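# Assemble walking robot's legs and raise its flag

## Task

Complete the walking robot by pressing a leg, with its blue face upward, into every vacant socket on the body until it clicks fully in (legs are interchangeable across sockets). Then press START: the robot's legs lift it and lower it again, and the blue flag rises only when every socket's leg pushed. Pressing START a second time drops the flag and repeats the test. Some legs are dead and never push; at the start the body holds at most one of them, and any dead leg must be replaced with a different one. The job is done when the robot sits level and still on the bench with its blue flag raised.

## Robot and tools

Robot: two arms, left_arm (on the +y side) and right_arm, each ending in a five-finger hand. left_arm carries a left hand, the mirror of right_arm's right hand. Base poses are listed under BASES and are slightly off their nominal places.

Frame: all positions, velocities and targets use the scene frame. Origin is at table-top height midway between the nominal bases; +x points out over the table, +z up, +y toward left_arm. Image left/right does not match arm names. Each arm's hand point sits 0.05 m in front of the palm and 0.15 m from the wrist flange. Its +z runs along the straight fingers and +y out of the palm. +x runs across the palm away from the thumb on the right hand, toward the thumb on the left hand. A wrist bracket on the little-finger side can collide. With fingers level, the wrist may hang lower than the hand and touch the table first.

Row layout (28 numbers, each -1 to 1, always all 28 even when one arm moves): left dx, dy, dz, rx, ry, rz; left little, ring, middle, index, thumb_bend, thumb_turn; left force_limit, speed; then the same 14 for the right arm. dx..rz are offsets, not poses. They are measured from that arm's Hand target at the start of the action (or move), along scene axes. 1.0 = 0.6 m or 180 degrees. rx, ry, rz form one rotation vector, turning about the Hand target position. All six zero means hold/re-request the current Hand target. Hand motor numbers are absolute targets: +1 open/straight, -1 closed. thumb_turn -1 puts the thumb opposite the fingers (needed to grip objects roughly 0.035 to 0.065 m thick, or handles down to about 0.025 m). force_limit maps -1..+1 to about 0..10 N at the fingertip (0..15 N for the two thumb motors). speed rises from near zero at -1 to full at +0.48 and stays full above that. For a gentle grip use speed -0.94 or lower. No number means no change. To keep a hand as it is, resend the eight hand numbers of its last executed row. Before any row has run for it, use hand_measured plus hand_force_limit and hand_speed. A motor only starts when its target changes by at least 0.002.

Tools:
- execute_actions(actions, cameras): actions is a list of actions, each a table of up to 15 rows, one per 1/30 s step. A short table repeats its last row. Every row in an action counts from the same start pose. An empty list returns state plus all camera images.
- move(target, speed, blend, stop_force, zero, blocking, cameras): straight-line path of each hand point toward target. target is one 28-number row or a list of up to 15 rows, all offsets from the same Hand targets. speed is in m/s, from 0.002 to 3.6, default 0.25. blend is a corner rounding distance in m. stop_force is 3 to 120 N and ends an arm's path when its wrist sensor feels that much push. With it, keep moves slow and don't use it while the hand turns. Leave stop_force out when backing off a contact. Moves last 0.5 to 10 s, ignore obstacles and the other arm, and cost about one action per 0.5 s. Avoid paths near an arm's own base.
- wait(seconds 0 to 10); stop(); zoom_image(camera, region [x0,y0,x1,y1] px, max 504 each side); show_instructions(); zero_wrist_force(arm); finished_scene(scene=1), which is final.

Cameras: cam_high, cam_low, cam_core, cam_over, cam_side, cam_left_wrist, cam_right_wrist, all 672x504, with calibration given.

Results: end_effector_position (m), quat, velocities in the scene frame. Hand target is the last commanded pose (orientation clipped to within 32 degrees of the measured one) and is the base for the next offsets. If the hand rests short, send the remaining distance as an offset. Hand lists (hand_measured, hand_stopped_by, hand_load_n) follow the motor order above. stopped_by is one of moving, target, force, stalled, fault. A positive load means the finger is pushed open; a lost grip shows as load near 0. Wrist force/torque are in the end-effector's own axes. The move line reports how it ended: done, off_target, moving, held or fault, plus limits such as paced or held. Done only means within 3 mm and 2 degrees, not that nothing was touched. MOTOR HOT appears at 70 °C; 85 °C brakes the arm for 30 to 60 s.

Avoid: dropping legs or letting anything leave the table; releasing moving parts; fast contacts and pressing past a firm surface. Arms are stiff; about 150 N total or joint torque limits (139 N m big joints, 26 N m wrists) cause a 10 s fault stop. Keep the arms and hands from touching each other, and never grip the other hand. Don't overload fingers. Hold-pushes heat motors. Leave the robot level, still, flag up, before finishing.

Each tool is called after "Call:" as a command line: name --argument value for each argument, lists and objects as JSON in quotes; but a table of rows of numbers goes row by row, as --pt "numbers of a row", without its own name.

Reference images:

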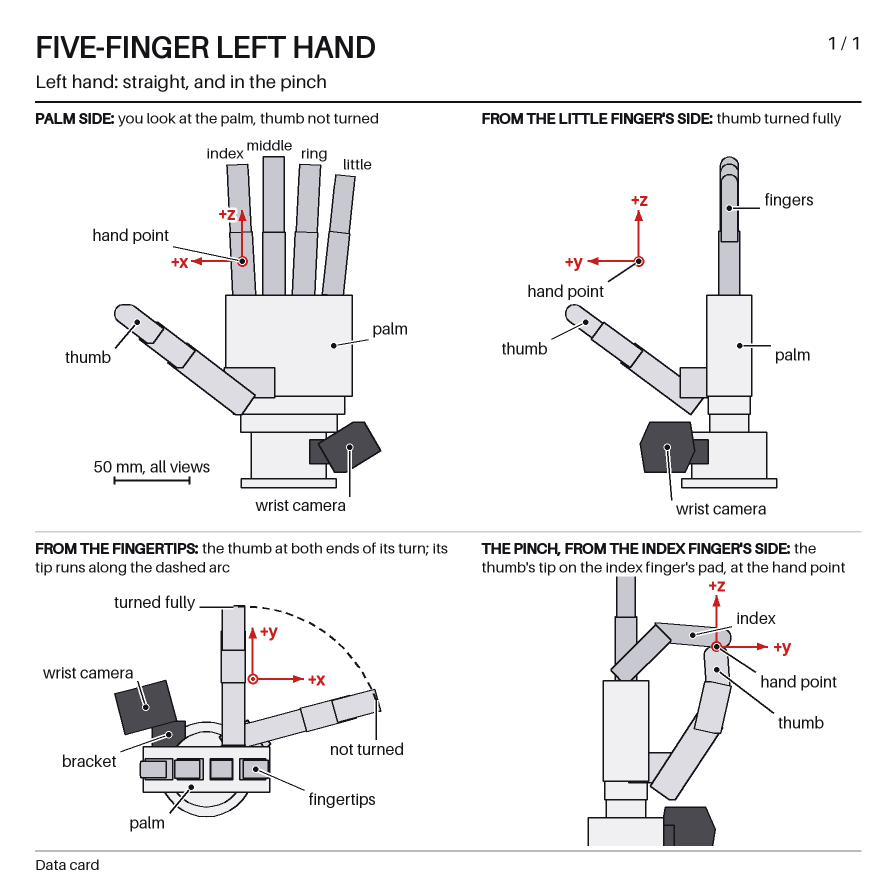

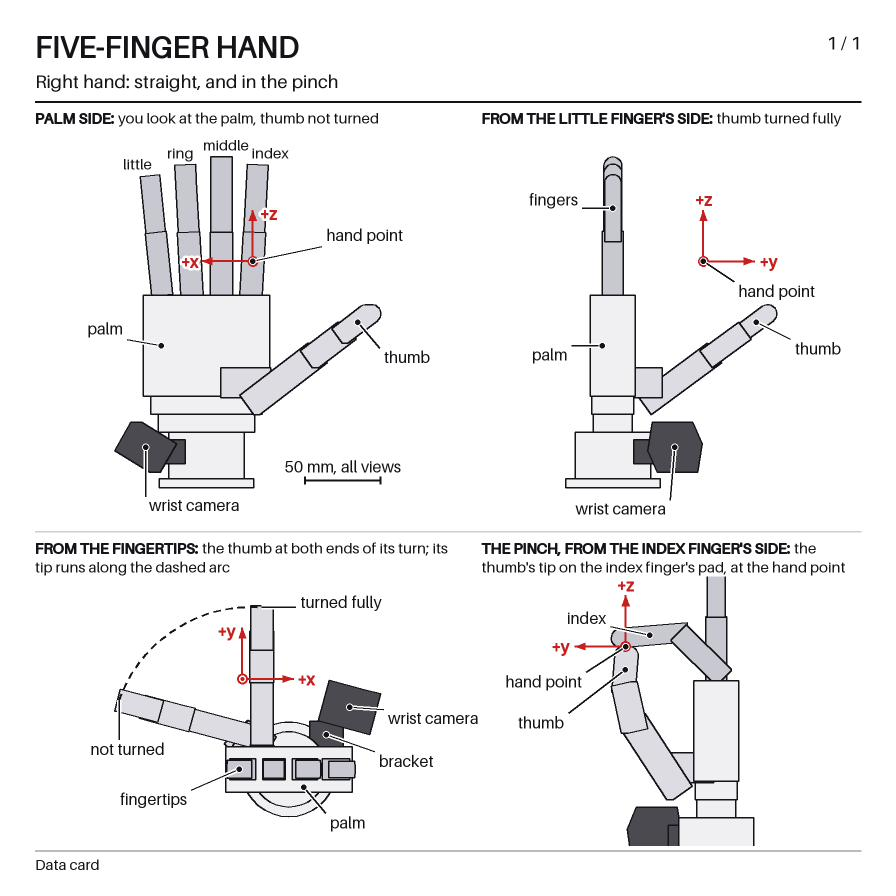

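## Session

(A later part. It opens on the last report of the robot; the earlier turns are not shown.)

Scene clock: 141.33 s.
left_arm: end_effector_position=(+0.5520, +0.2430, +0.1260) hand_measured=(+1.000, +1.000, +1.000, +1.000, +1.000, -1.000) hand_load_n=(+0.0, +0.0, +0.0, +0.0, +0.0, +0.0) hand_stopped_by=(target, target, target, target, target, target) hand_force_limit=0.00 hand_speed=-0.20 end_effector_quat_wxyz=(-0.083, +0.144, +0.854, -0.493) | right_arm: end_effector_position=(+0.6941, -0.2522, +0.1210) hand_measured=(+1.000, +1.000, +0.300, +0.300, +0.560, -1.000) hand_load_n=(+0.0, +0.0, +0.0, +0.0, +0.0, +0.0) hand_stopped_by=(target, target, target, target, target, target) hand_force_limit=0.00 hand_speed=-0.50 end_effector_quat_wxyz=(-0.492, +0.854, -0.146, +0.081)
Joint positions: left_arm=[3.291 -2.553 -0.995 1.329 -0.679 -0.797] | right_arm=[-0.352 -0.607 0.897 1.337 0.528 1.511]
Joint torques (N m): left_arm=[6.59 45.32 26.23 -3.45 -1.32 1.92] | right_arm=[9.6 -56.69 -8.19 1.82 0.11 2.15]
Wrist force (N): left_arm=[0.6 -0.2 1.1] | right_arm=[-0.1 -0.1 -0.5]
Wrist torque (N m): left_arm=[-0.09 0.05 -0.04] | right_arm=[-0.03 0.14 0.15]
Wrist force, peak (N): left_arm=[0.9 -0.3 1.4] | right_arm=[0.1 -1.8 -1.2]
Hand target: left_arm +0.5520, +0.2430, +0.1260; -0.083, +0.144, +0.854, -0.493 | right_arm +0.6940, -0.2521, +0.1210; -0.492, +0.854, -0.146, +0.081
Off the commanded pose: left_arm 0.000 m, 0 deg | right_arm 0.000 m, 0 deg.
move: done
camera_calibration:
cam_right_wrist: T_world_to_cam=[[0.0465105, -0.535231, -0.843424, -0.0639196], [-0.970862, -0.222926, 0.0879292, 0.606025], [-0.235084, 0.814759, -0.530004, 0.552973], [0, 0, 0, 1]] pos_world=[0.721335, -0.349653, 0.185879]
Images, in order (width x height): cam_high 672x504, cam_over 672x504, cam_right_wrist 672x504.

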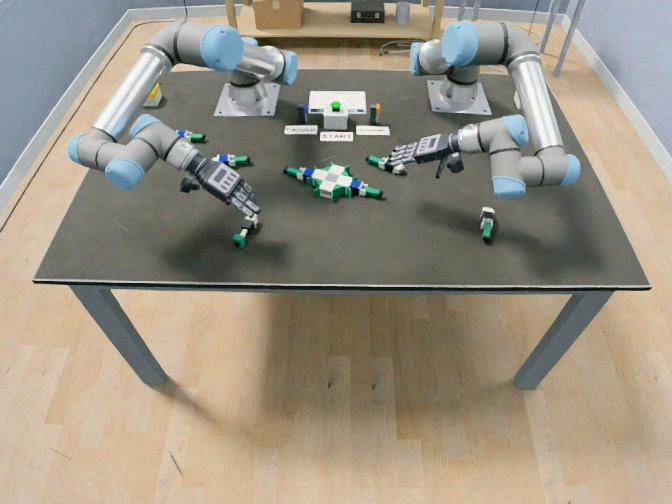

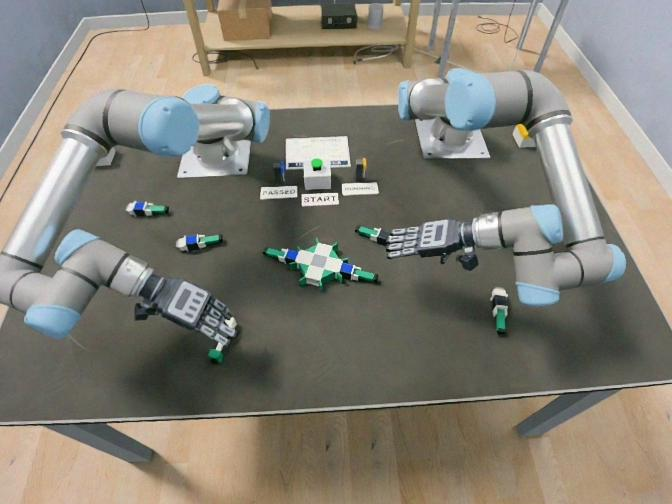

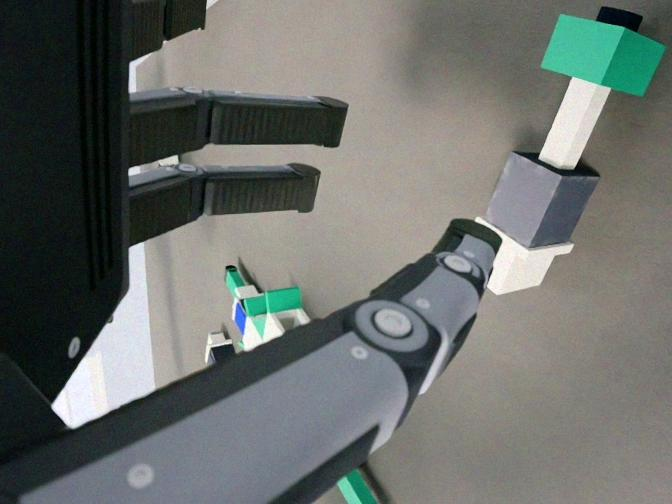

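Call:
move --pt "0 0 0 0 0 0 1 1 1 1 1 -1 0 -0.2 -0.157 -0.13 0.065 0 0 0.323 1 1 0.3 0.3 0.56 -1 0 -0.5" --pt "0 0 0 0 0 0 1 1 1 1 1 -1 0 -0.2 -0.445 -0.198 -0.035 0 0 0.6467 1 1 0.3 0.3 0.56 -1 0 -0.5" --speed 0.4 --blend 0.04 --cameras '["cam_over","cam_core","cam_right_wrist"]'

Scene clock: 147.87 s.
left_arm: end_effector_position=(+0.5520, +0.2430, +0.1260) hand_measured=(+1.000, +1.000, +1.000, +1.000, +1.000, -1.000) hand_load_n=(+0.0, +0.0, +0.0, +0.0, +0.0, +0.0) hand_stopped_by=(target, target, target, target, target, target) hand_force_limit=0.00 hand_speed=-0.20 end_effector_quat_wxyz=(-0.083, +0.144, +0.854, -0.493) | right_arm: end_effector_position=(+0.4271, -0.3708, +0.1001) hand_measured=(+1.000, +1.000, +0.300, +0.300, +0.560, -1.000) hand_load_n=(+0.0, +0.0, +0.0, +0.0, +0.0, +0.0) hand_stopped_by=(target, target, target, target, target, target) hand_force_limit=0.00 hand_speed=-0.50 end_effector_quat_wxyz=(-0.328, +0.574, +0.649, -0.375)
Joint positions: left_arm=[3.291 -2.553 -0.995 1.329 -0.679 -0.797] | right_arm=[-0.179 -0.735 1.441 1.885 1.847 -0.16]
Joint torques (N m): left_arm=[6.01 45.5 26.22 -3.37 -1.29 1.91] | right_arm=[-10.02 -43.63 -7.65 2.45 1.38 1.13]
Wrist force (N): left_arm=[0.6 -0.3 1.1] | right_arm=[0.1 -0.2 -0.9]
Wrist torque (N m): left_arm=[-0.10 0.06 -0.04] | right_arm=[0.01 0.09 -0.04]
Wrist force, peak (N): left_arm=[0.8 -0.3 1.4] | right_arm=[0.4 -1.1 -0.9]
Hand target: left_arm +0.5520, +0.2430, +0.1260; -0.083, +0.144, +0.854, -0.493 | right_arm +0.4270, -0.3709, +0.1000; -0.328, +0.574, +0.649, -0.375
Off the commanded pose: left_arm 0.000 m, 0 deg | right_arm 0.000 m, 0 deg.
move: done
camera_calibration:
cam_right_wrist: T_world_to_cam=[[0.458819, 0.27944, -0.843445, -0.00657097], [0.631394, -0.770428, 0.0882179, -0.565219], [-0.625162, -0.573022, -0.529923, 0.227691], [0, 0, 0, 1]] pos_world=[0.502235, -0.303153, 0.164979]
Images, in order (width x height): cam_core 672x504, cam_over 672x504, cam_right_wrist 672x504.

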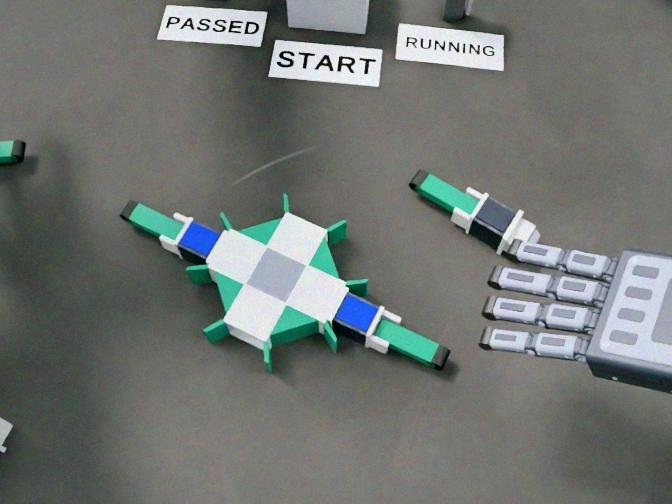

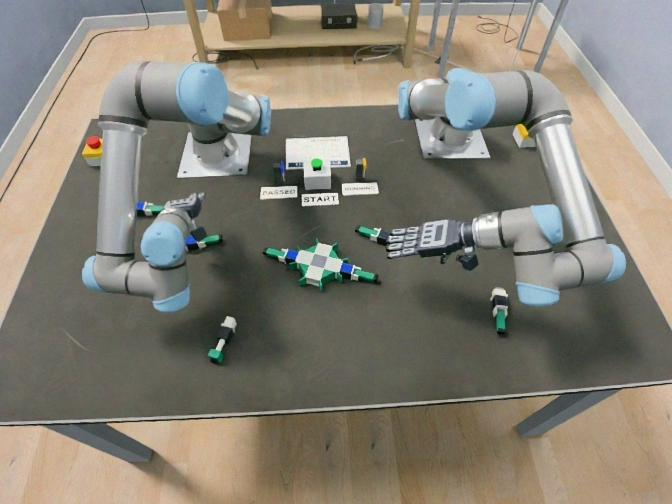

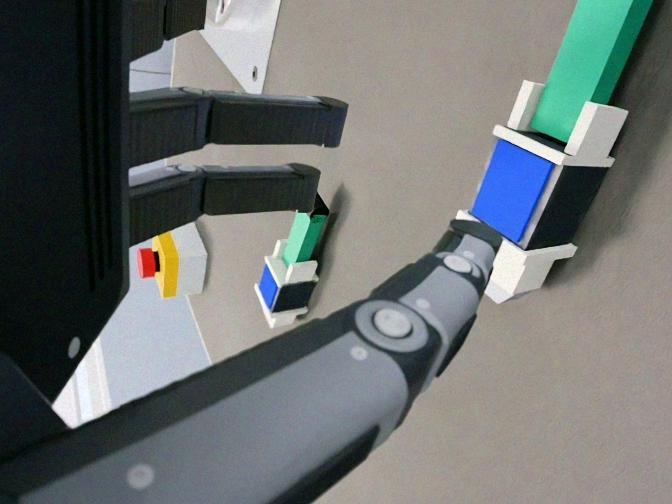

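Call:
move --target '[0,0,0,0,0,0,1,1,1,1,1,-1,0,-0.2,-0.0083,0.0125,-0.075,0,0,0,1,1,0.3,0.3,0.56,-1,0,-0.5]' --speed 0.15 --cameras '["cam_right_wrist","cam_high"]'

Call:
zoom_image --camera "cam_high" --region '[130, 100, 290, 220]'

Scene clock: 161.90 s.
left_arm: end_effector_position=(+0.5520, +0.2430, +0.1260) hand_measured=(+1.000, +1.000, +1.000, +1.000, +1.000, -1.000) hand_load_n=(+0.0, +0.0, +0.0, +0.0, +0.0, +0.0) hand_stopped_by=(target, target, target, target, target, target) hand_force_limit=0.00 hand_speed=-0.20 end_effector_quat_wxyz=(-0.083, +0.144, +0.854, -0.493) | right_arm: end_effector_position=(+0.4220, -0.3633, +0.0550) hand_measured=(+1.000, +1.000, +0.300, +0.300, +0.560, -1.000) hand_load_n=(+0.0, -0.5, +0.0, +0.0, +0.0, +0.0) hand_stopped_by=(target, target, target, target, target, target) hand_force_limit=0.00 hand_speed=-0.50 end_effector_quat_wxyz=(-0.328, +0.574, +0.649, -0.376)
Joint positions: left_arm=[3.291 -2.553 -0.995 1.329 -0.679 -0.797] | right_arm=[-0.167 -0.67 1.462 1.802 1.837 -0.154]
Joint torques (N m): left_arm=[5.76 45.35 25.28 -3.43 -1.37 1.93] | right_arm=[-8.58 -59.76 -21.8 4.37 1.67 0.07]
Wrist force (N): left_arm=[0.5 -0.3 1.1] | right_arm=[0.1 -0.3 -0.9]
Wrist torque (N m): left_arm=[-0.11 0.09 -0.04] | right_arm=[-0.01 0.09 -0.03]
Wrist force, peak (N): left_arm=[0.9 -0.3 1.5] | right_arm=[0.3 -1.5 -1.4]
Hand target: left_arm +0.5520, +0.2430, +0.1260; -0.083, +0.144, +0.854, -0.493 | right_arm +0.4221, -0.3634, +0.0550; -0.328, +0.574, +0.649, -0.375
Off the commanded pose: left_arm 0.000 m, 0 deg | right_arm 0.000 m, 0 deg.
move: done
camera_calibration:
cam_right_wrist: T_world_to_cam=[[0.458449, 0.27954, -0.843612, -0.044162], [0.631474, -0.770401, 0.0878855, -0.552158], [-0.625352, -0.57301, -0.529712, 0.205031], [0, 0, 0, 1]] pos_world=[0.497136, -0.295553, 0.119878]
Images, in order (width x height): cam_high 672x504, cam_right_wrist 672x504.

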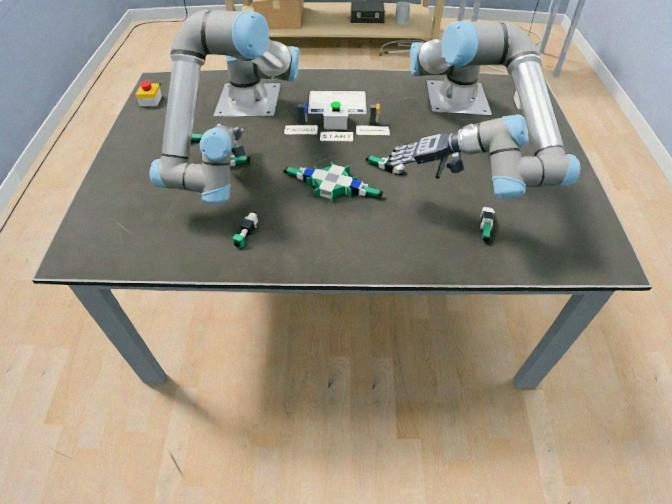

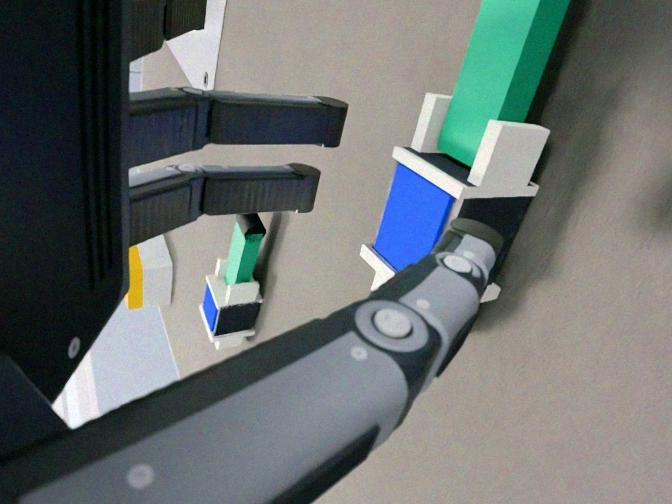

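Scaled by 3.150 from the camera's 672x504 image, which has a finer 960x720 frame.

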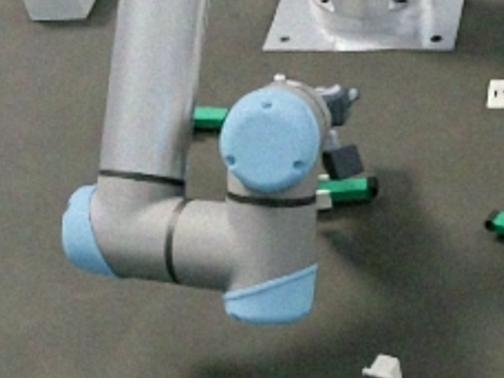

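Call:
move --target '[0,0,0,0,0,0,1,1,1,1,1,-1,0,-0.2,0.0048,0.0157,-0.0417,0,0,0,1,1,0.3,0.3,0.56,-1,0,-0.5]' --speed 0.1 --stop_force 5 --cameras '["cam_right_wrist"]'

Scene clock: 168.47 s.
left_arm: end_effector_position=(+0.5520, +0.2430, +0.1260) hand_measured=(+1.000, +1.000, +1.000, +1.000, +1.000, -1.000) hand_load_n=(+0.0, +0.0, +0.0, +0.0, +0.0, +0.0) hand_stopped_by=(target, target, target, target, target, target) hand_force_limit=0.00 hand_speed=-0.20 end_effector_quat_wxyz=(-0.083, +0.144, +0.854, -0.493) | right_arm: end_effector_position=(+0.4249, -0.3540, +0.0300) hand_measured=(+1.000, +1.000, +0.300, +0.300, +0.560, -1.000) hand_load_n=(+0.0, +0.0, +0.0, +0.0, +0.0, +0.0) hand_stopped_by=(target, target, target, target, target, target) hand_force_limit=0.00 hand_speed=-0.50 end_effector_quat_wxyz=(-0.328, +0.574, +0.649, -0.375)
Joint positions: left_arm=[3.291 -2.553 -0.995 1.329 -0.679 -0.797] | right_arm=[-0.15 -0.622 1.445 1.773 1.822 -0.144]
Joint torques (N m): left_arm=[5.38 45.32 25.14 -3.36 -1.29 1.91] | right_arm=[-9.75 -61.96 -2.32 4.75 2.31 -1.84]
Wrist force (N): left_arm=[0.8 -0.2 1.1] | right_arm=[0.0 -0.4 -0.6]
Wrist torque (N m): left_arm=[-0.09 0.04 -0.03] | right_arm=[-0.05 0.12 -0.05]
Wrist force, peak (N): left_arm=[0.7 -0.2 1.4] | right_arm=[-0.2 -1.2 -1.1]
Hand target: left_arm +0.5520, +0.2430, +0.1260; -0.083, +0.144, +0.854, -0.493 | right_arm +0.4249, -0.3540, +0.0300; -0.328, +0.574, +0.649, -0.375
Off the commanded pose: left_arm 0.000 m, 0 deg | right_arm 0.000 m, 0 deg.
move: done
camera_calibration:
cam_right_wrist: T_world_to_cam=[[0.458648, 0.279496, -0.843519, -0.0693017], [0.631519, -0.770335, 0.0881301, -0.544654], [-0.62516, -0.573119, -0.52982, 0.198814], [0, 0, 0, 1]] pos_world=[0.500035, -0.286252, 0.0948787]
Images, in order (width x height): cam_right_wrist 672x504.

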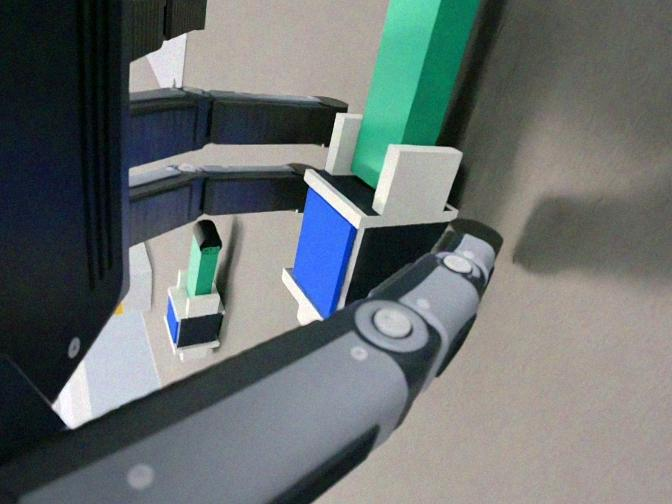

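Call:
execute_actions --actions '[[[0,0,0,0,0,0,1,1,1,1,1,-1,0,-0.2,0,0,0,0,0,0,1,1,-0.2,-0.2,0.1,-1,-0.2,-0.85]],[[0,0,0,0,0,0,1,1,1,1,1,-1,0,-0.2,0,0,0,0,0,0,1,1,-0.2,-0.2,0.1,-1,-0.2,-0.85]]]' --cameras '["cam_right_wrist","cam_over"]'

Scene clock: 176.27 s.
left_arm: end_effector_position=(+0.5520, +0.2430, +0.1260) hand_measured=(+1.000, +1.000, +1.000, +1.000, +1.000, -1.000) hand_load_n=(+0.0, +0.0, +0.0, +0.0, +0.0, +0.0) hand_stopped_by=(target, target, target, target, target, target) hand_force_limit=0.00 hand_speed=-0.20 end_effector_quat_wxyz=(-0.083, +0.144, +0.854, -0.493) | right_arm: end_effector_position=(+0.4249, -0.3540, +0.0300) hand_measured=(+1.000, +1.000, +0.010, -0.002, +0.414, -1.000) hand_load_n=(+0.0, +0.0, +5.0, +6.0, +7.0, -3.5) hand_stopped_by=(target, target, force, force, force, target) hand_force_limit=-0.20 hand_speed=-0.85 end_effector_quat_wxyz=(-0.328, +0.574, +0.649, -0.375)
Joint positions: left_arm=[3.291 -2.553 -0.995 1.329 -0.679 -0.797] | right_arm=[-0.15 -0.622 1.445 1.773 1.822 -0.144]
Joint torques (N m): left_arm=[4.98 45.49 24.85 -3.39 -1.28 2.06] | right_arm=[-9.9 -58.66 -3.66 3.68 1.57 -2.01]
Wrist force (N): left_arm=[0.6 -0.4 1.0] | right_arm=[-0.1 -2.2 -2.3]
Wrist torque (N m): left_arm=[-0.11 0.06 -0.03] | right_arm=[-0.12 0.14 -0.06]
Wrist force, peak (N): left_arm=[0.6 -0.4 1.5] | right_arm=[-0.2 -2.9 -1.8]
Hand target: left_arm +0.5520, +0.2430, +0.1260; -0.083, +0.144, +0.854, -0.493 | right_arm +0.4249, -0.3540, +0.0300; -0.328, +0.574, +0.649, -0.375
Off the commanded pose: left_arm 0.000 m, 0 deg | right_arm 0.000 m, 0 deg.
camera_calibration:
cam_right_wrist: T_world_to_cam=[[0.458648, 0.279496, -0.843519, -0.0692174], [0.631519, -0.770335, 0.0881301, -0.544662], [-0.62516, -0.573119, -0.52982, 0.198867], [0, 0, 0, 1]] pos_world=[0.500035, -0.286252, 0.0949787]
Images, in order (width x height): cam_over 672x504, cam_right_wrist 672x504.

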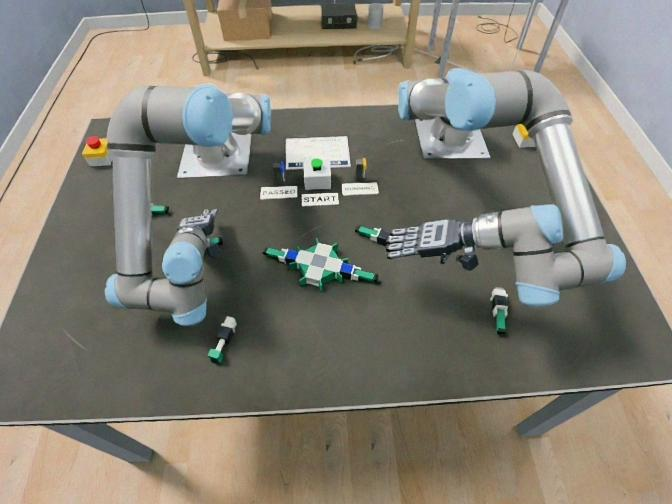

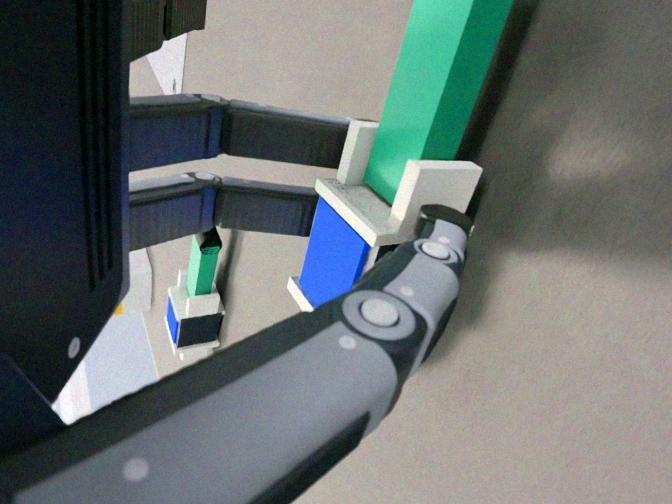

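Call:
move --pt "0 0 0 0 0 0 1 1 1 1 1 -1 0 -0.2 0 0 0.1667 0 0 0 1 1 -0.2 -0.2 0.1 -1 -0.2 -0.85" --pt "0 0 0 0 0 0 1 1 1 1 1 -1 0 -0.2 0.292 0.04 0.2 0 0 -0.32 1 1 -0.2 -0.2 0.1 -1 -0.2 -0.85" --pt "0 0 0 0 0 0 1 1 1 1 1 -1 0 -0.2 0.3585 0.5 0.15 0 0 -0.6467 1 1 -0.2 -0.2 0.1 -1 -0.2 -0.85" --speed 0.4 --blend '[0.03,0.05,0]' --cameras '["cam_right_wrist","cam_core"]'

Scene clock: 183.63 s.
left_arm: end_effector_position=(+0.5520, +0.2430, +0.1260) hand_measured=(+1.000, +1.000, +1.000, +1.000, +1.000, -1.000) hand_load_n=(+0.0, +0.0, +0.0, +0.0, +0.0, +0.0) hand_stopped_by=(target, target, target, target, target, target) hand_force_limit=0.00 hand_speed=-0.20 end_effector_quat_wxyz=(-0.083, +0.144, +0.854, -0.493) | right_arm: end_effector_position=(+0.6400, -0.0540, +0.1200) hand_measured=(+1.000, +1.000, +0.010, -0.002, +0.414, -1.000) hand_load_n=(+0.0, +0.0, +4.5, +6.0, +8.0, -3.5) hand_stopped_by=(target, target, force, force, force, target) hand_force_limit=-0.20 hand_speed=-0.85 end_effector_quat_wxyz=(-0.492, +0.854, -0.146, +0.081) end_effector_velocity=(+0.000, +0.000, +0.000) end_effector_angular_velocity=(+0.001, +0.000, -0.003)
Joint positions: left_arm=[3.291 -2.553 -0.995 1.329 -0.679 -0.797] | right_arm=[-0.045 -0.814 1.156 0.794 0.587 2.085]
Joint velocities: left_arm=[within noise] | right_arm=[0 -0.001 0 -0.003 0 0.005]
Joint torques (N m): left_arm=[5.16 45.11 24.71 -3.34 -1.22 1.94] | right_arm=[-3.3 -55.46 -19.24 0.32 -1.12 2.03]
Wrist force (N): left_arm=[0.6 -0.3 1.3] | right_arm=[0.0 1.0 -0.1]
Wrist torque (N m): left_arm=[-0.11 0.07 -0.04] | right_arm=[0.05 0.13 0.15]
Wrist force, peak (N): left_arm=[0.7 -0.2 1.4] | right_arm=[0.3 3.3 1.3]
Hand target: left_arm +0.5520, +0.2430, +0.1260; -0.083, +0.144, +0.854, -0.493 | right_arm +0.6400, -0.0540, +0.1200; -0.492, +0.854, -0.146, +0.081
Off the commanded pose: left_arm 0.000 m, 0 deg | right_arm 0.000 m, 0 deg.
move: done
camera_calibration:
cam_right_wrist: T_world_to_cam=[[0.0464497, -0.53504, -0.843549, 0.0440609], [-0.970795, -0.223156, 0.0880855, 0.597777], [-0.235373, 0.814821, -0.529779, 0.378396], [0, 0, 0, 1]] pos_world=[0.667336, -0.151353, 0.184979]
Images, in order (width x height): cam_core 672x504, cam_right_wrist 672x504.

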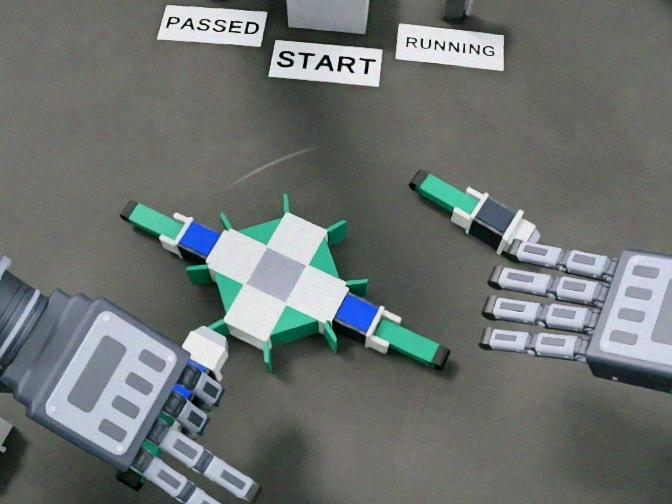

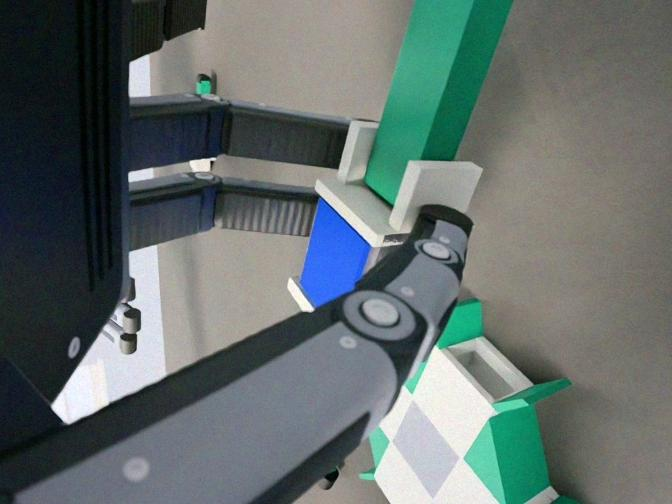

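Call:
zoom_image --camera "cam_right_wrist" --region '[250, 0, 620, 504]'

Call:
zoom_image --camera "cam_core" --region '[90, 170, 470, 504]'

Scaled by 1.000.

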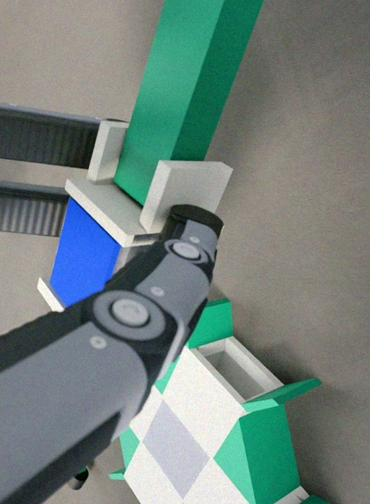

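Scaled by 1.326 from the camera's 672x504 image, which has a finer 960x720 frame.

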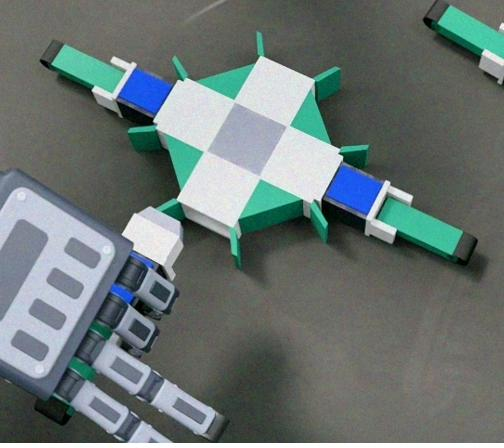

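Call:
move --target '[0,0,0,0,0,0,1,1,1,1,1,-1,0,-0.2,-0.014,0.0077,-0.145,0,0,0,1,1,-0.2,-0.2,0.1,-1,-0.2,-0.85]' --speed 0.15 --cameras '["cam_right_wrist","cam_core","cam_side"]'

Scene clock: 196.50 s.
left_arm: end_effector_position=(+0.5520, +0.2430, +0.1260) hand_measured=(+1.000, +1.000, +1.000, +1.000, +1.000, -1.000) hand_load_n=(+0.0, +0.0, +0.0, +0.0, +0.0, +0.0) hand_stopped_by=(target, target, target, target, target, target) hand_force_limit=0.00 hand_speed=-0.20 end_effector_quat_wxyz=(-0.083, +0.144, +0.854, -0.493) | right_arm: end_effector_position=(+0.6316, -0.0493, +0.0330) hand_measured=(+1.000, +1.000, +0.010, -0.002, +0.414, -1.000) hand_load_n=(+0.0, +0.0, +4.5, +5.5, +8.0, -3.5) hand_stopped_by=(target, target, force, force, force, target) hand_force_limit=-0.20 hand_speed=-0.85 end_effector_quat_wxyz=(-0.492, +0.854, -0.146, +0.081)
Joint positions: left_arm=[3.291 -2.553 -0.995 1.329 -0.679 -0.797] | right_arm=[-0.038 -0.741 1.264 0.603 0.591 2.097]
Joint torques (N m): left_arm=[4.42 45.59 24.37 -3.43 -1.23 1.94] | right_arm=[0.78 -58.95 -26.73 2.55 -0.35 -0.49]
Wrist force (N): left_arm=[0.9 -0.3 1.2] | right_arm=[-0.5 0.9 0.0]
Wrist torque (N m): left_arm=[-0.12 0.02 -0.02] | right_arm=[0.02 0.19 -0.05]
Wrist force, peak (N): left_arm=[0.8 -0.4 1.4] | right_arm=[-0.1 2.5 1.0]
Hand target: left_arm +0.5520, +0.2430, +0.1260; -0.083, +0.144, +0.854, -0.493 | right_arm +0.6316, -0.0494, +0.0330; -0.492, +0.854, -0.146, +0.081
Off the commanded pose: left_arm 0.000 m, 0 deg | right_arm 0.000 m, 0 deg.
move: done
camera_calibration:
cam_right_wrist: T_world_to_cam=[[0.0461007, -0.535122, -0.843516, -0.0263414], [-0.970811, -0.222965, 0.0883902, 0.598233], [-0.235374, 0.814819, -0.529781, 0.326505], [0, 0, 0, 1]] pos_world=[0.658836, -0.146753, 0.0978786]
Images, in order (width x height): cam_core 672x504, cam_side 672x504, cam_right_wrist 672x504.

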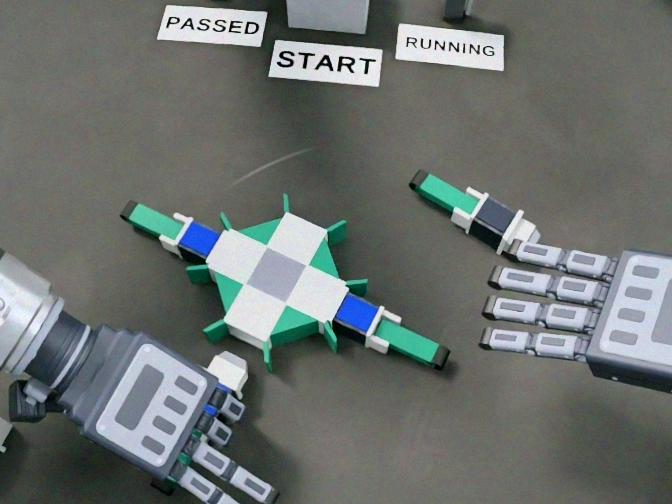

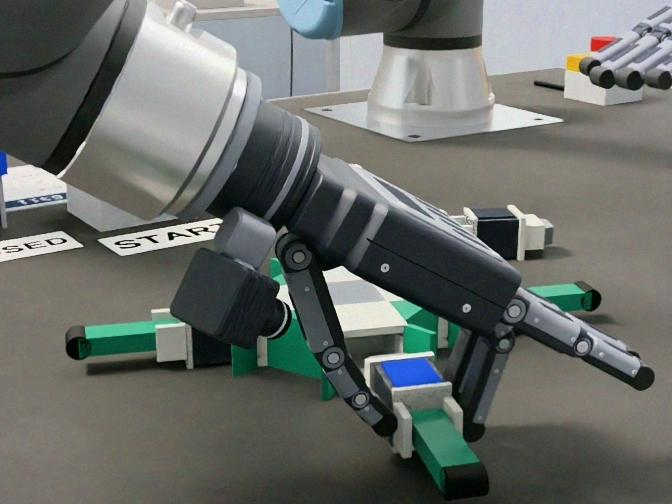

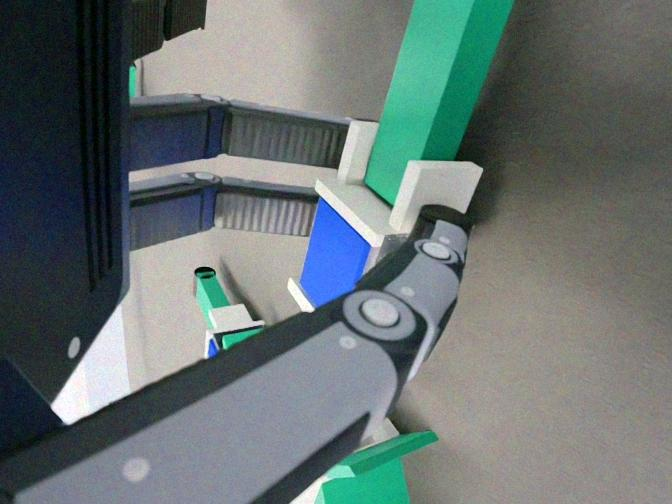

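Call:
zoom_image --camera "cam_side" --region '[60, 250, 620, 504]'

Call:
zoom_image --camera "cam_core" --region '[150, 240, 470, 480]'

Region (60, 250, 620, 504) is 560x254 pixels. A region can be at most 504 by 504 pixels.

Scaled by 1.575 from the camera's 672x504 image, which has a finer 960x720 frame.

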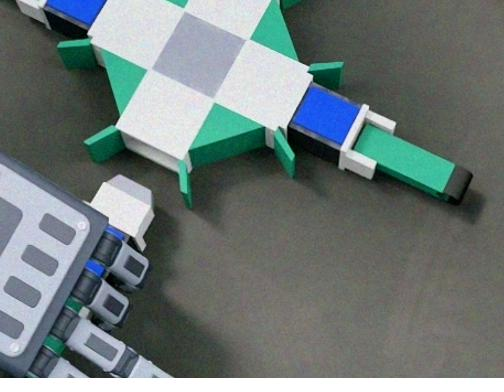

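Call:
zoom_image --camera "cam_side" --region '[60, 260, 340, 470]'

Call:
zoom_image --camera "cam_side" --region '[280, 280, 560, 504]'

Scaled by 1.800 from the camera's 672x504 image, which has a finer 960x720 frame.

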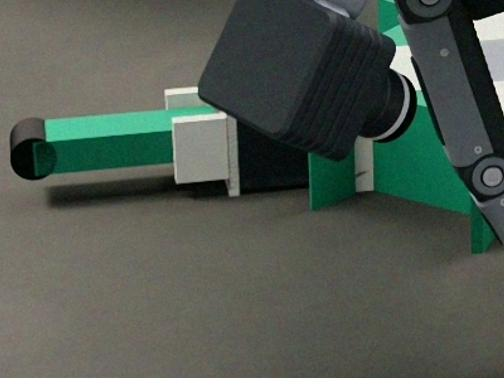

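Scaled by 1.800 from the camera's 672x504 image, which has a finer 960x720 frame.

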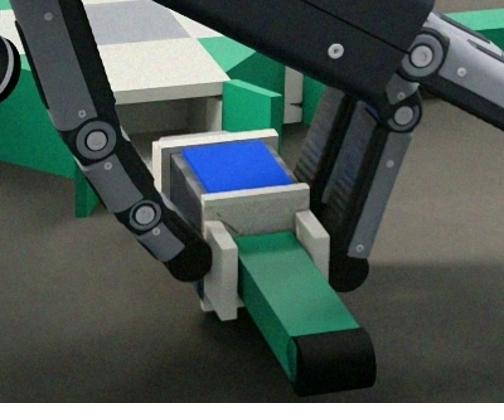

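Call:
move --target '[0,0,0,0,0,0,1,1,1,1,1,-1,0,-0.2,-0.0504,0.0175,-0.0033,0,0,0,1,1,-0.2,-0.2,0.1,-1,-0.2,-0.85]' --speed 0.05 --stop_force 15 --cameras '["cam_right_wrist","cam_core","cam_side"]'

Scene clock: 206.90 s.
left_arm: end_effector_position=(+0.5520, +0.2430, +0.1260) hand_measured=(+1.000, +1.000, +1.000, +1.000, +1.000, -1.000) hand_load_n=(+0.0, +0.0, +0.0, +0.0, +0.5, +0.0) hand_stopped_by=(target, target, target, target, target, target) hand_force_limit=0.00 hand_speed=-0.20 end_effector_quat_wxyz=(-0.083, +0.144, +0.854, -0.493) | right_arm: end_effector_position=(+0.6014, -0.0389, +0.0310) hand_measured=(+1.000, +1.000, +0.010, -0.002, +0.414, -1.000) hand_load_n=(+0.0, +0.0, +4.5, +5.0, +8.0, -4.0) hand_stopped_by=(target, target, force, force, force, target) hand_force_limit=-0.20 hand_speed=-0.85 end_effector_quat_wxyz=(-0.492, +0.854, -0.146, +0.081)
Joint positions: left_arm=[3.291 -2.553 -0.995 1.329 -0.679 -0.797] | right_arm=[-0.021 -0.802 1.381 0.525 0.598 2.124]
Joint torques (N m): left_arm=[4.48 45.18 24.06 -3.43 -1.21 1.91] | right_arm=[-8.62 -41.04 -26.63 3.99 -3.51 -2.33]
Wrist force (N): left_arm=[0.7 -0.3 1.1] | right_arm=[0.0 1.2 -0.4]
Wrist torque (N m): left_arm=[-0.10 0.05 -0.03] | right_arm=[0.07 0.14 -0.03]
Wrist force, peak (N): left_arm=[0.7 -0.3 1.4] | right_arm=[-0.5 1.4 -0.6]
Hand target: left_arm +0.5520, +0.2430, +0.1260; -0.083, +0.144, +0.854, -0.493 | right_arm +0.6014, -0.0389, +0.0310; -0.492, +0.854, -0.146, +0.081
Off the commanded pose: left_arm 0.000 m, 0 deg | right_arm 0.000 m, 0 deg.
move: done
camera_calibration:
cam_right_wrist: T_world_to_cam=[[0.0463602, -0.535111, -0.843509, -0.0211], [-0.970817, -0.22304, 0.0881363, 0.571538], [-0.235298, 0.814806, -0.529835, 0.309813], [0, 0, 0, 1]] pos_world=[0.628736, -0.136253, 0.0959787]
Images, in order (width x height): cam_core 672x504, cam_side 672x504, cam_right_wrist 672x504.

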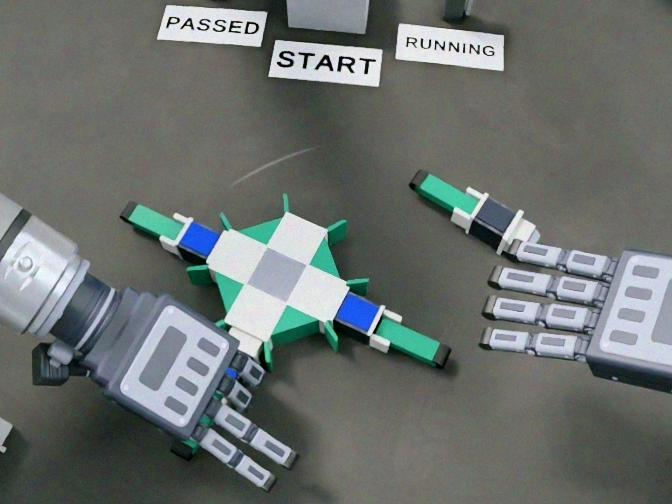

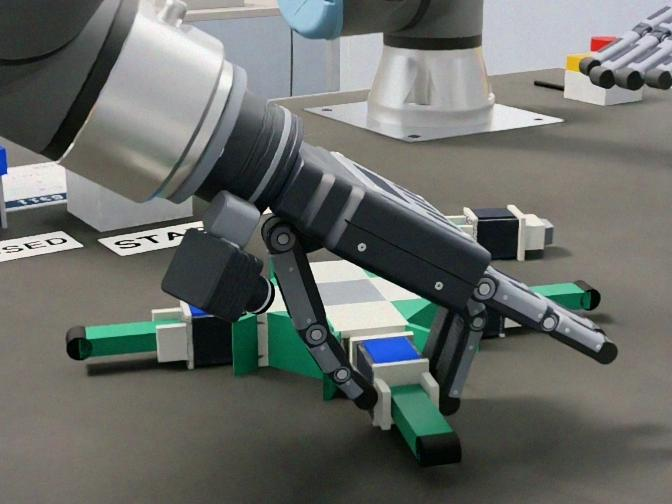

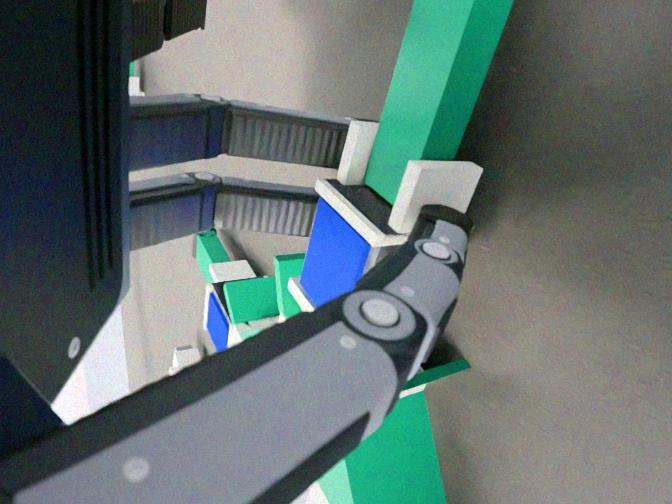

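Call:
move --target '[0,0,0,0,0,0,1,1,1,1,1,-1,0,-0.2,-0.0236,0.0082,0,0,0,0,1,1,-0.2,-0.2,0.1,-1,-0.2,-0.85]' --speed 0.03 --stop_force 30 --cameras '["cam_core","cam_side"]'

Scene clock: 210.73 s.
left_arm: end_effector_position=(+0.5520, +0.2430, +0.1260) hand_measured=(+1.000, +1.000, +1.000, +1.000, +1.000, -1.000) hand_load_n=(+0.0, +0.0, +0.0, +0.0, +0.0, +0.0) hand_stopped_by=(target, target, target, target, target, target) hand_force_limit=0.00 hand_speed=-0.20 end_effector_quat_wxyz=(-0.083, +0.144, +0.854, -0.493) | right_arm: end_effector_position=(+0.5872, -0.0340, +0.0310) hand_measured=(+1.000, +1.000, +0.012, -0.004, +0.414, -1.000) hand_load_n=(+0.0, +0.0, +6.0, +3.5, +7.0, -1.5) hand_stopped_by=(target, target, force, force, force, target) hand_force_limit=-0.20 hand_speed=-0.85 end_effector_quat_wxyz=(-0.492, +0.854, -0.146, +0.081)
Joint positions: left_arm=[3.291 -2.553 -0.995 1.329 -0.679 -0.797] | right_arm=[-0.013 -0.831 1.431 0.492 0.602 2.137]
Joint torques (N m): left_arm=[4.21 45.71 23.18 -3.49 -1.22 1.91] | right_arm=[-9.26 -41.05 -26.72 3.87 -3.54 -1.77]
Wrist force (N): left_arm=[0.7 -0.3 1.1] | right_arm=[-0.8 2.2 0.4]
Wrist torque (N m): left_arm=[-0.11 0.04 -0.03] | right_arm=[0.09 0.17 -0.01]
Wrist force, peak (N): left_arm=[0.7 -0.3 1.3] | right_arm=[-0.5 2.5 0.4]
Hand target: left_arm +0.5520, +0.2430, +0.1260; -0.083, +0.144, +0.854, -0.493 | right_arm +0.5872, -0.0340, +0.0310; -0.492, +0.854, -0.146, +0.081
Off the commanded pose: left_arm 0.000 m, 0 deg | right_arm 0.000 m, 0 deg.
move: done
Images, in order (width x height): cam_core 672x504, cam_side 672x504.

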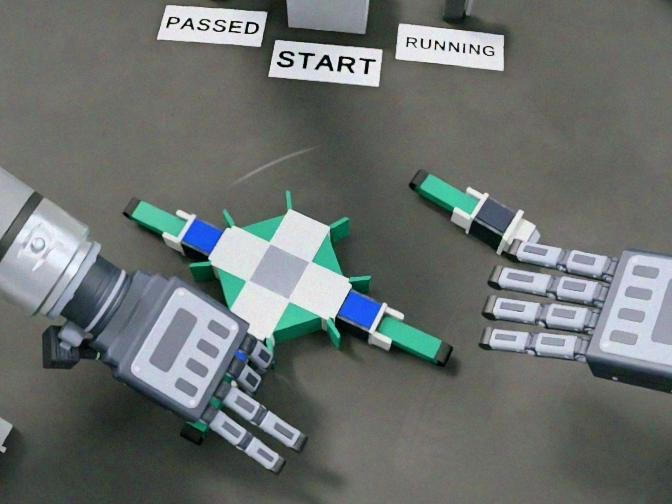

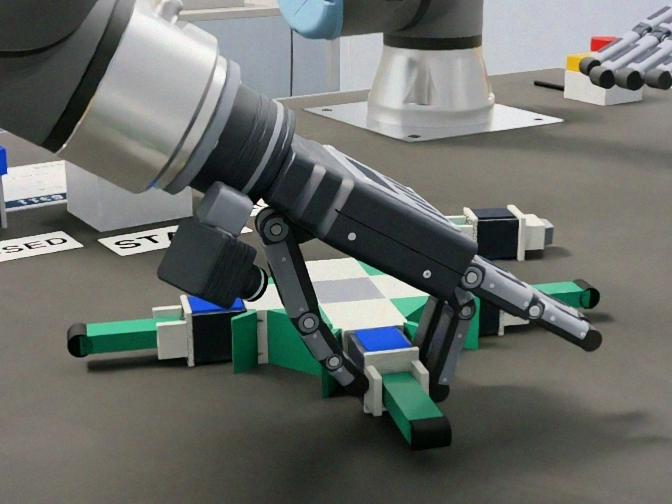

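Call:
move --pt "-0.0867 -0.19 0.12 0.08 -0.165 -0.2248 -1 -1 1 1 1 1 0 0.2 0 0 0 0 0 0 1 1 -0.2 -0.2 0.1 -1 -0.2 -0.85" --pt "-0.1047 -0.38 0.0567 0.1602 -0.3305 -0.4496 -1 -1 1 1 1 1 0 0.2 0 0 0 0 0 0 1 1 -0.2 -0.2 0.1 -1 -0.2 -0.85" --speed 0.4 --blend '[0.05,0]' --cameras '["cam_core","cam_low","cam_over"]'

Scene clock: 232.53 s.
left_arm: end_effector_position=(+0.4891, +0.0150, +0.1600) hand_measured=(-1.000, -1.000, +1.000, +1.000, +1.000, +1.000) hand_load_n=(+0.0, +0.0, +0.0, +0.0, +0.0, +0.0) hand_stopped_by=(target, target, target, target, target, target) hand_force_limit=0.00 hand_speed=0.20 end_effector_quat_wxyz=(+0.001, +0.815, +0.580, +0.000) | right_arm: end_effector_position=(+0.5872, -0.0340, +0.0310) hand_measured=(+1.000, +1.000, +0.012, -0.004, +0.414, -1.000) hand_load_n=(-0.5, +0.0, +6.0, +3.5, +7.0, -1.5) hand_stopped_by=(target, target, force, force, force, target) hand_force_limit=-0.20 hand_speed=-0.85 end_effector_quat_wxyz=(-0.492, +0.854, -0.146, +0.081)
Joint positions: left_arm=[2.561 -2.425 -0.796 1.652 -1.571 -0.274] | right_arm=[-0.013 -0.831 1.431 0.492 0.602 2.137]
Joint torques (N m): left_arm=[-2.62 57.89 27.93 -2.07 0.27 -1.09] | right_arm=[-9.7 -40.56 -25.11 1.81 -3.57 -1.51]
Wrist force (N): left_arm=[0.5 -1.8 2.3] | right_arm=[-0.5 1.9 0.0]
Wrist torque (N m): left_arm=[-0.35 0.17 0.25] | right_arm=[0.09 0.13 0.01]
Wrist force, peak (N): left_arm=[-0.2 -2.2 2.9] | right_arm=[-0.6 2.6 0.5]
Hand target: left_arm +0.4892, +0.0150, +0.1601; +0.001, +0.815, +0.580, +0.000 | right_arm +0.5872, -0.0340, +0.0310; -0.492, +0.854, -0.146, +0.081
Off the commanded pose: left_arm 0.000 m, 0 deg | right_arm 0.000 m, 0 deg.
move: done
Images, in order (width x height): cam_low 672x504, cam_core 672x504, cam_over 672x504.

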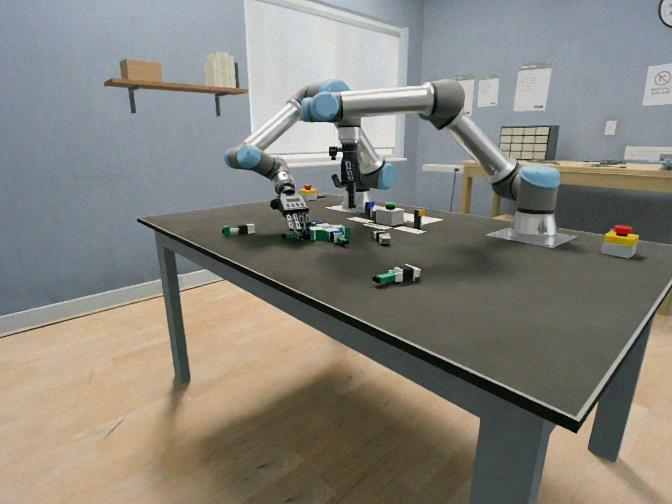

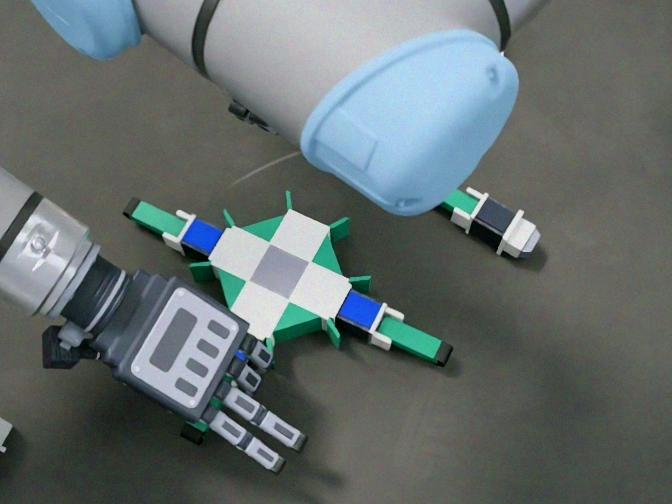

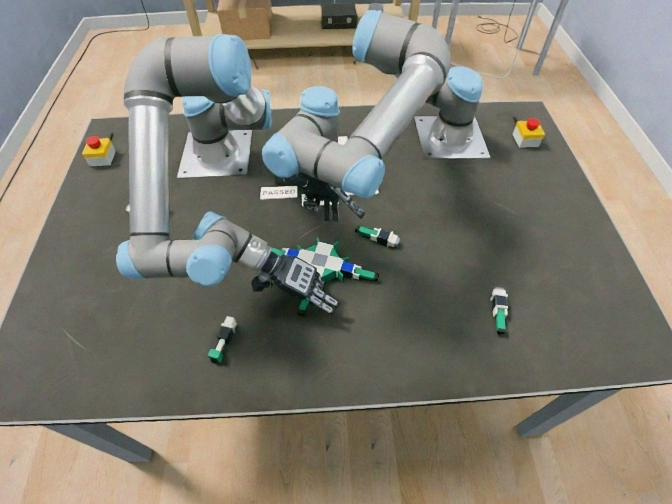

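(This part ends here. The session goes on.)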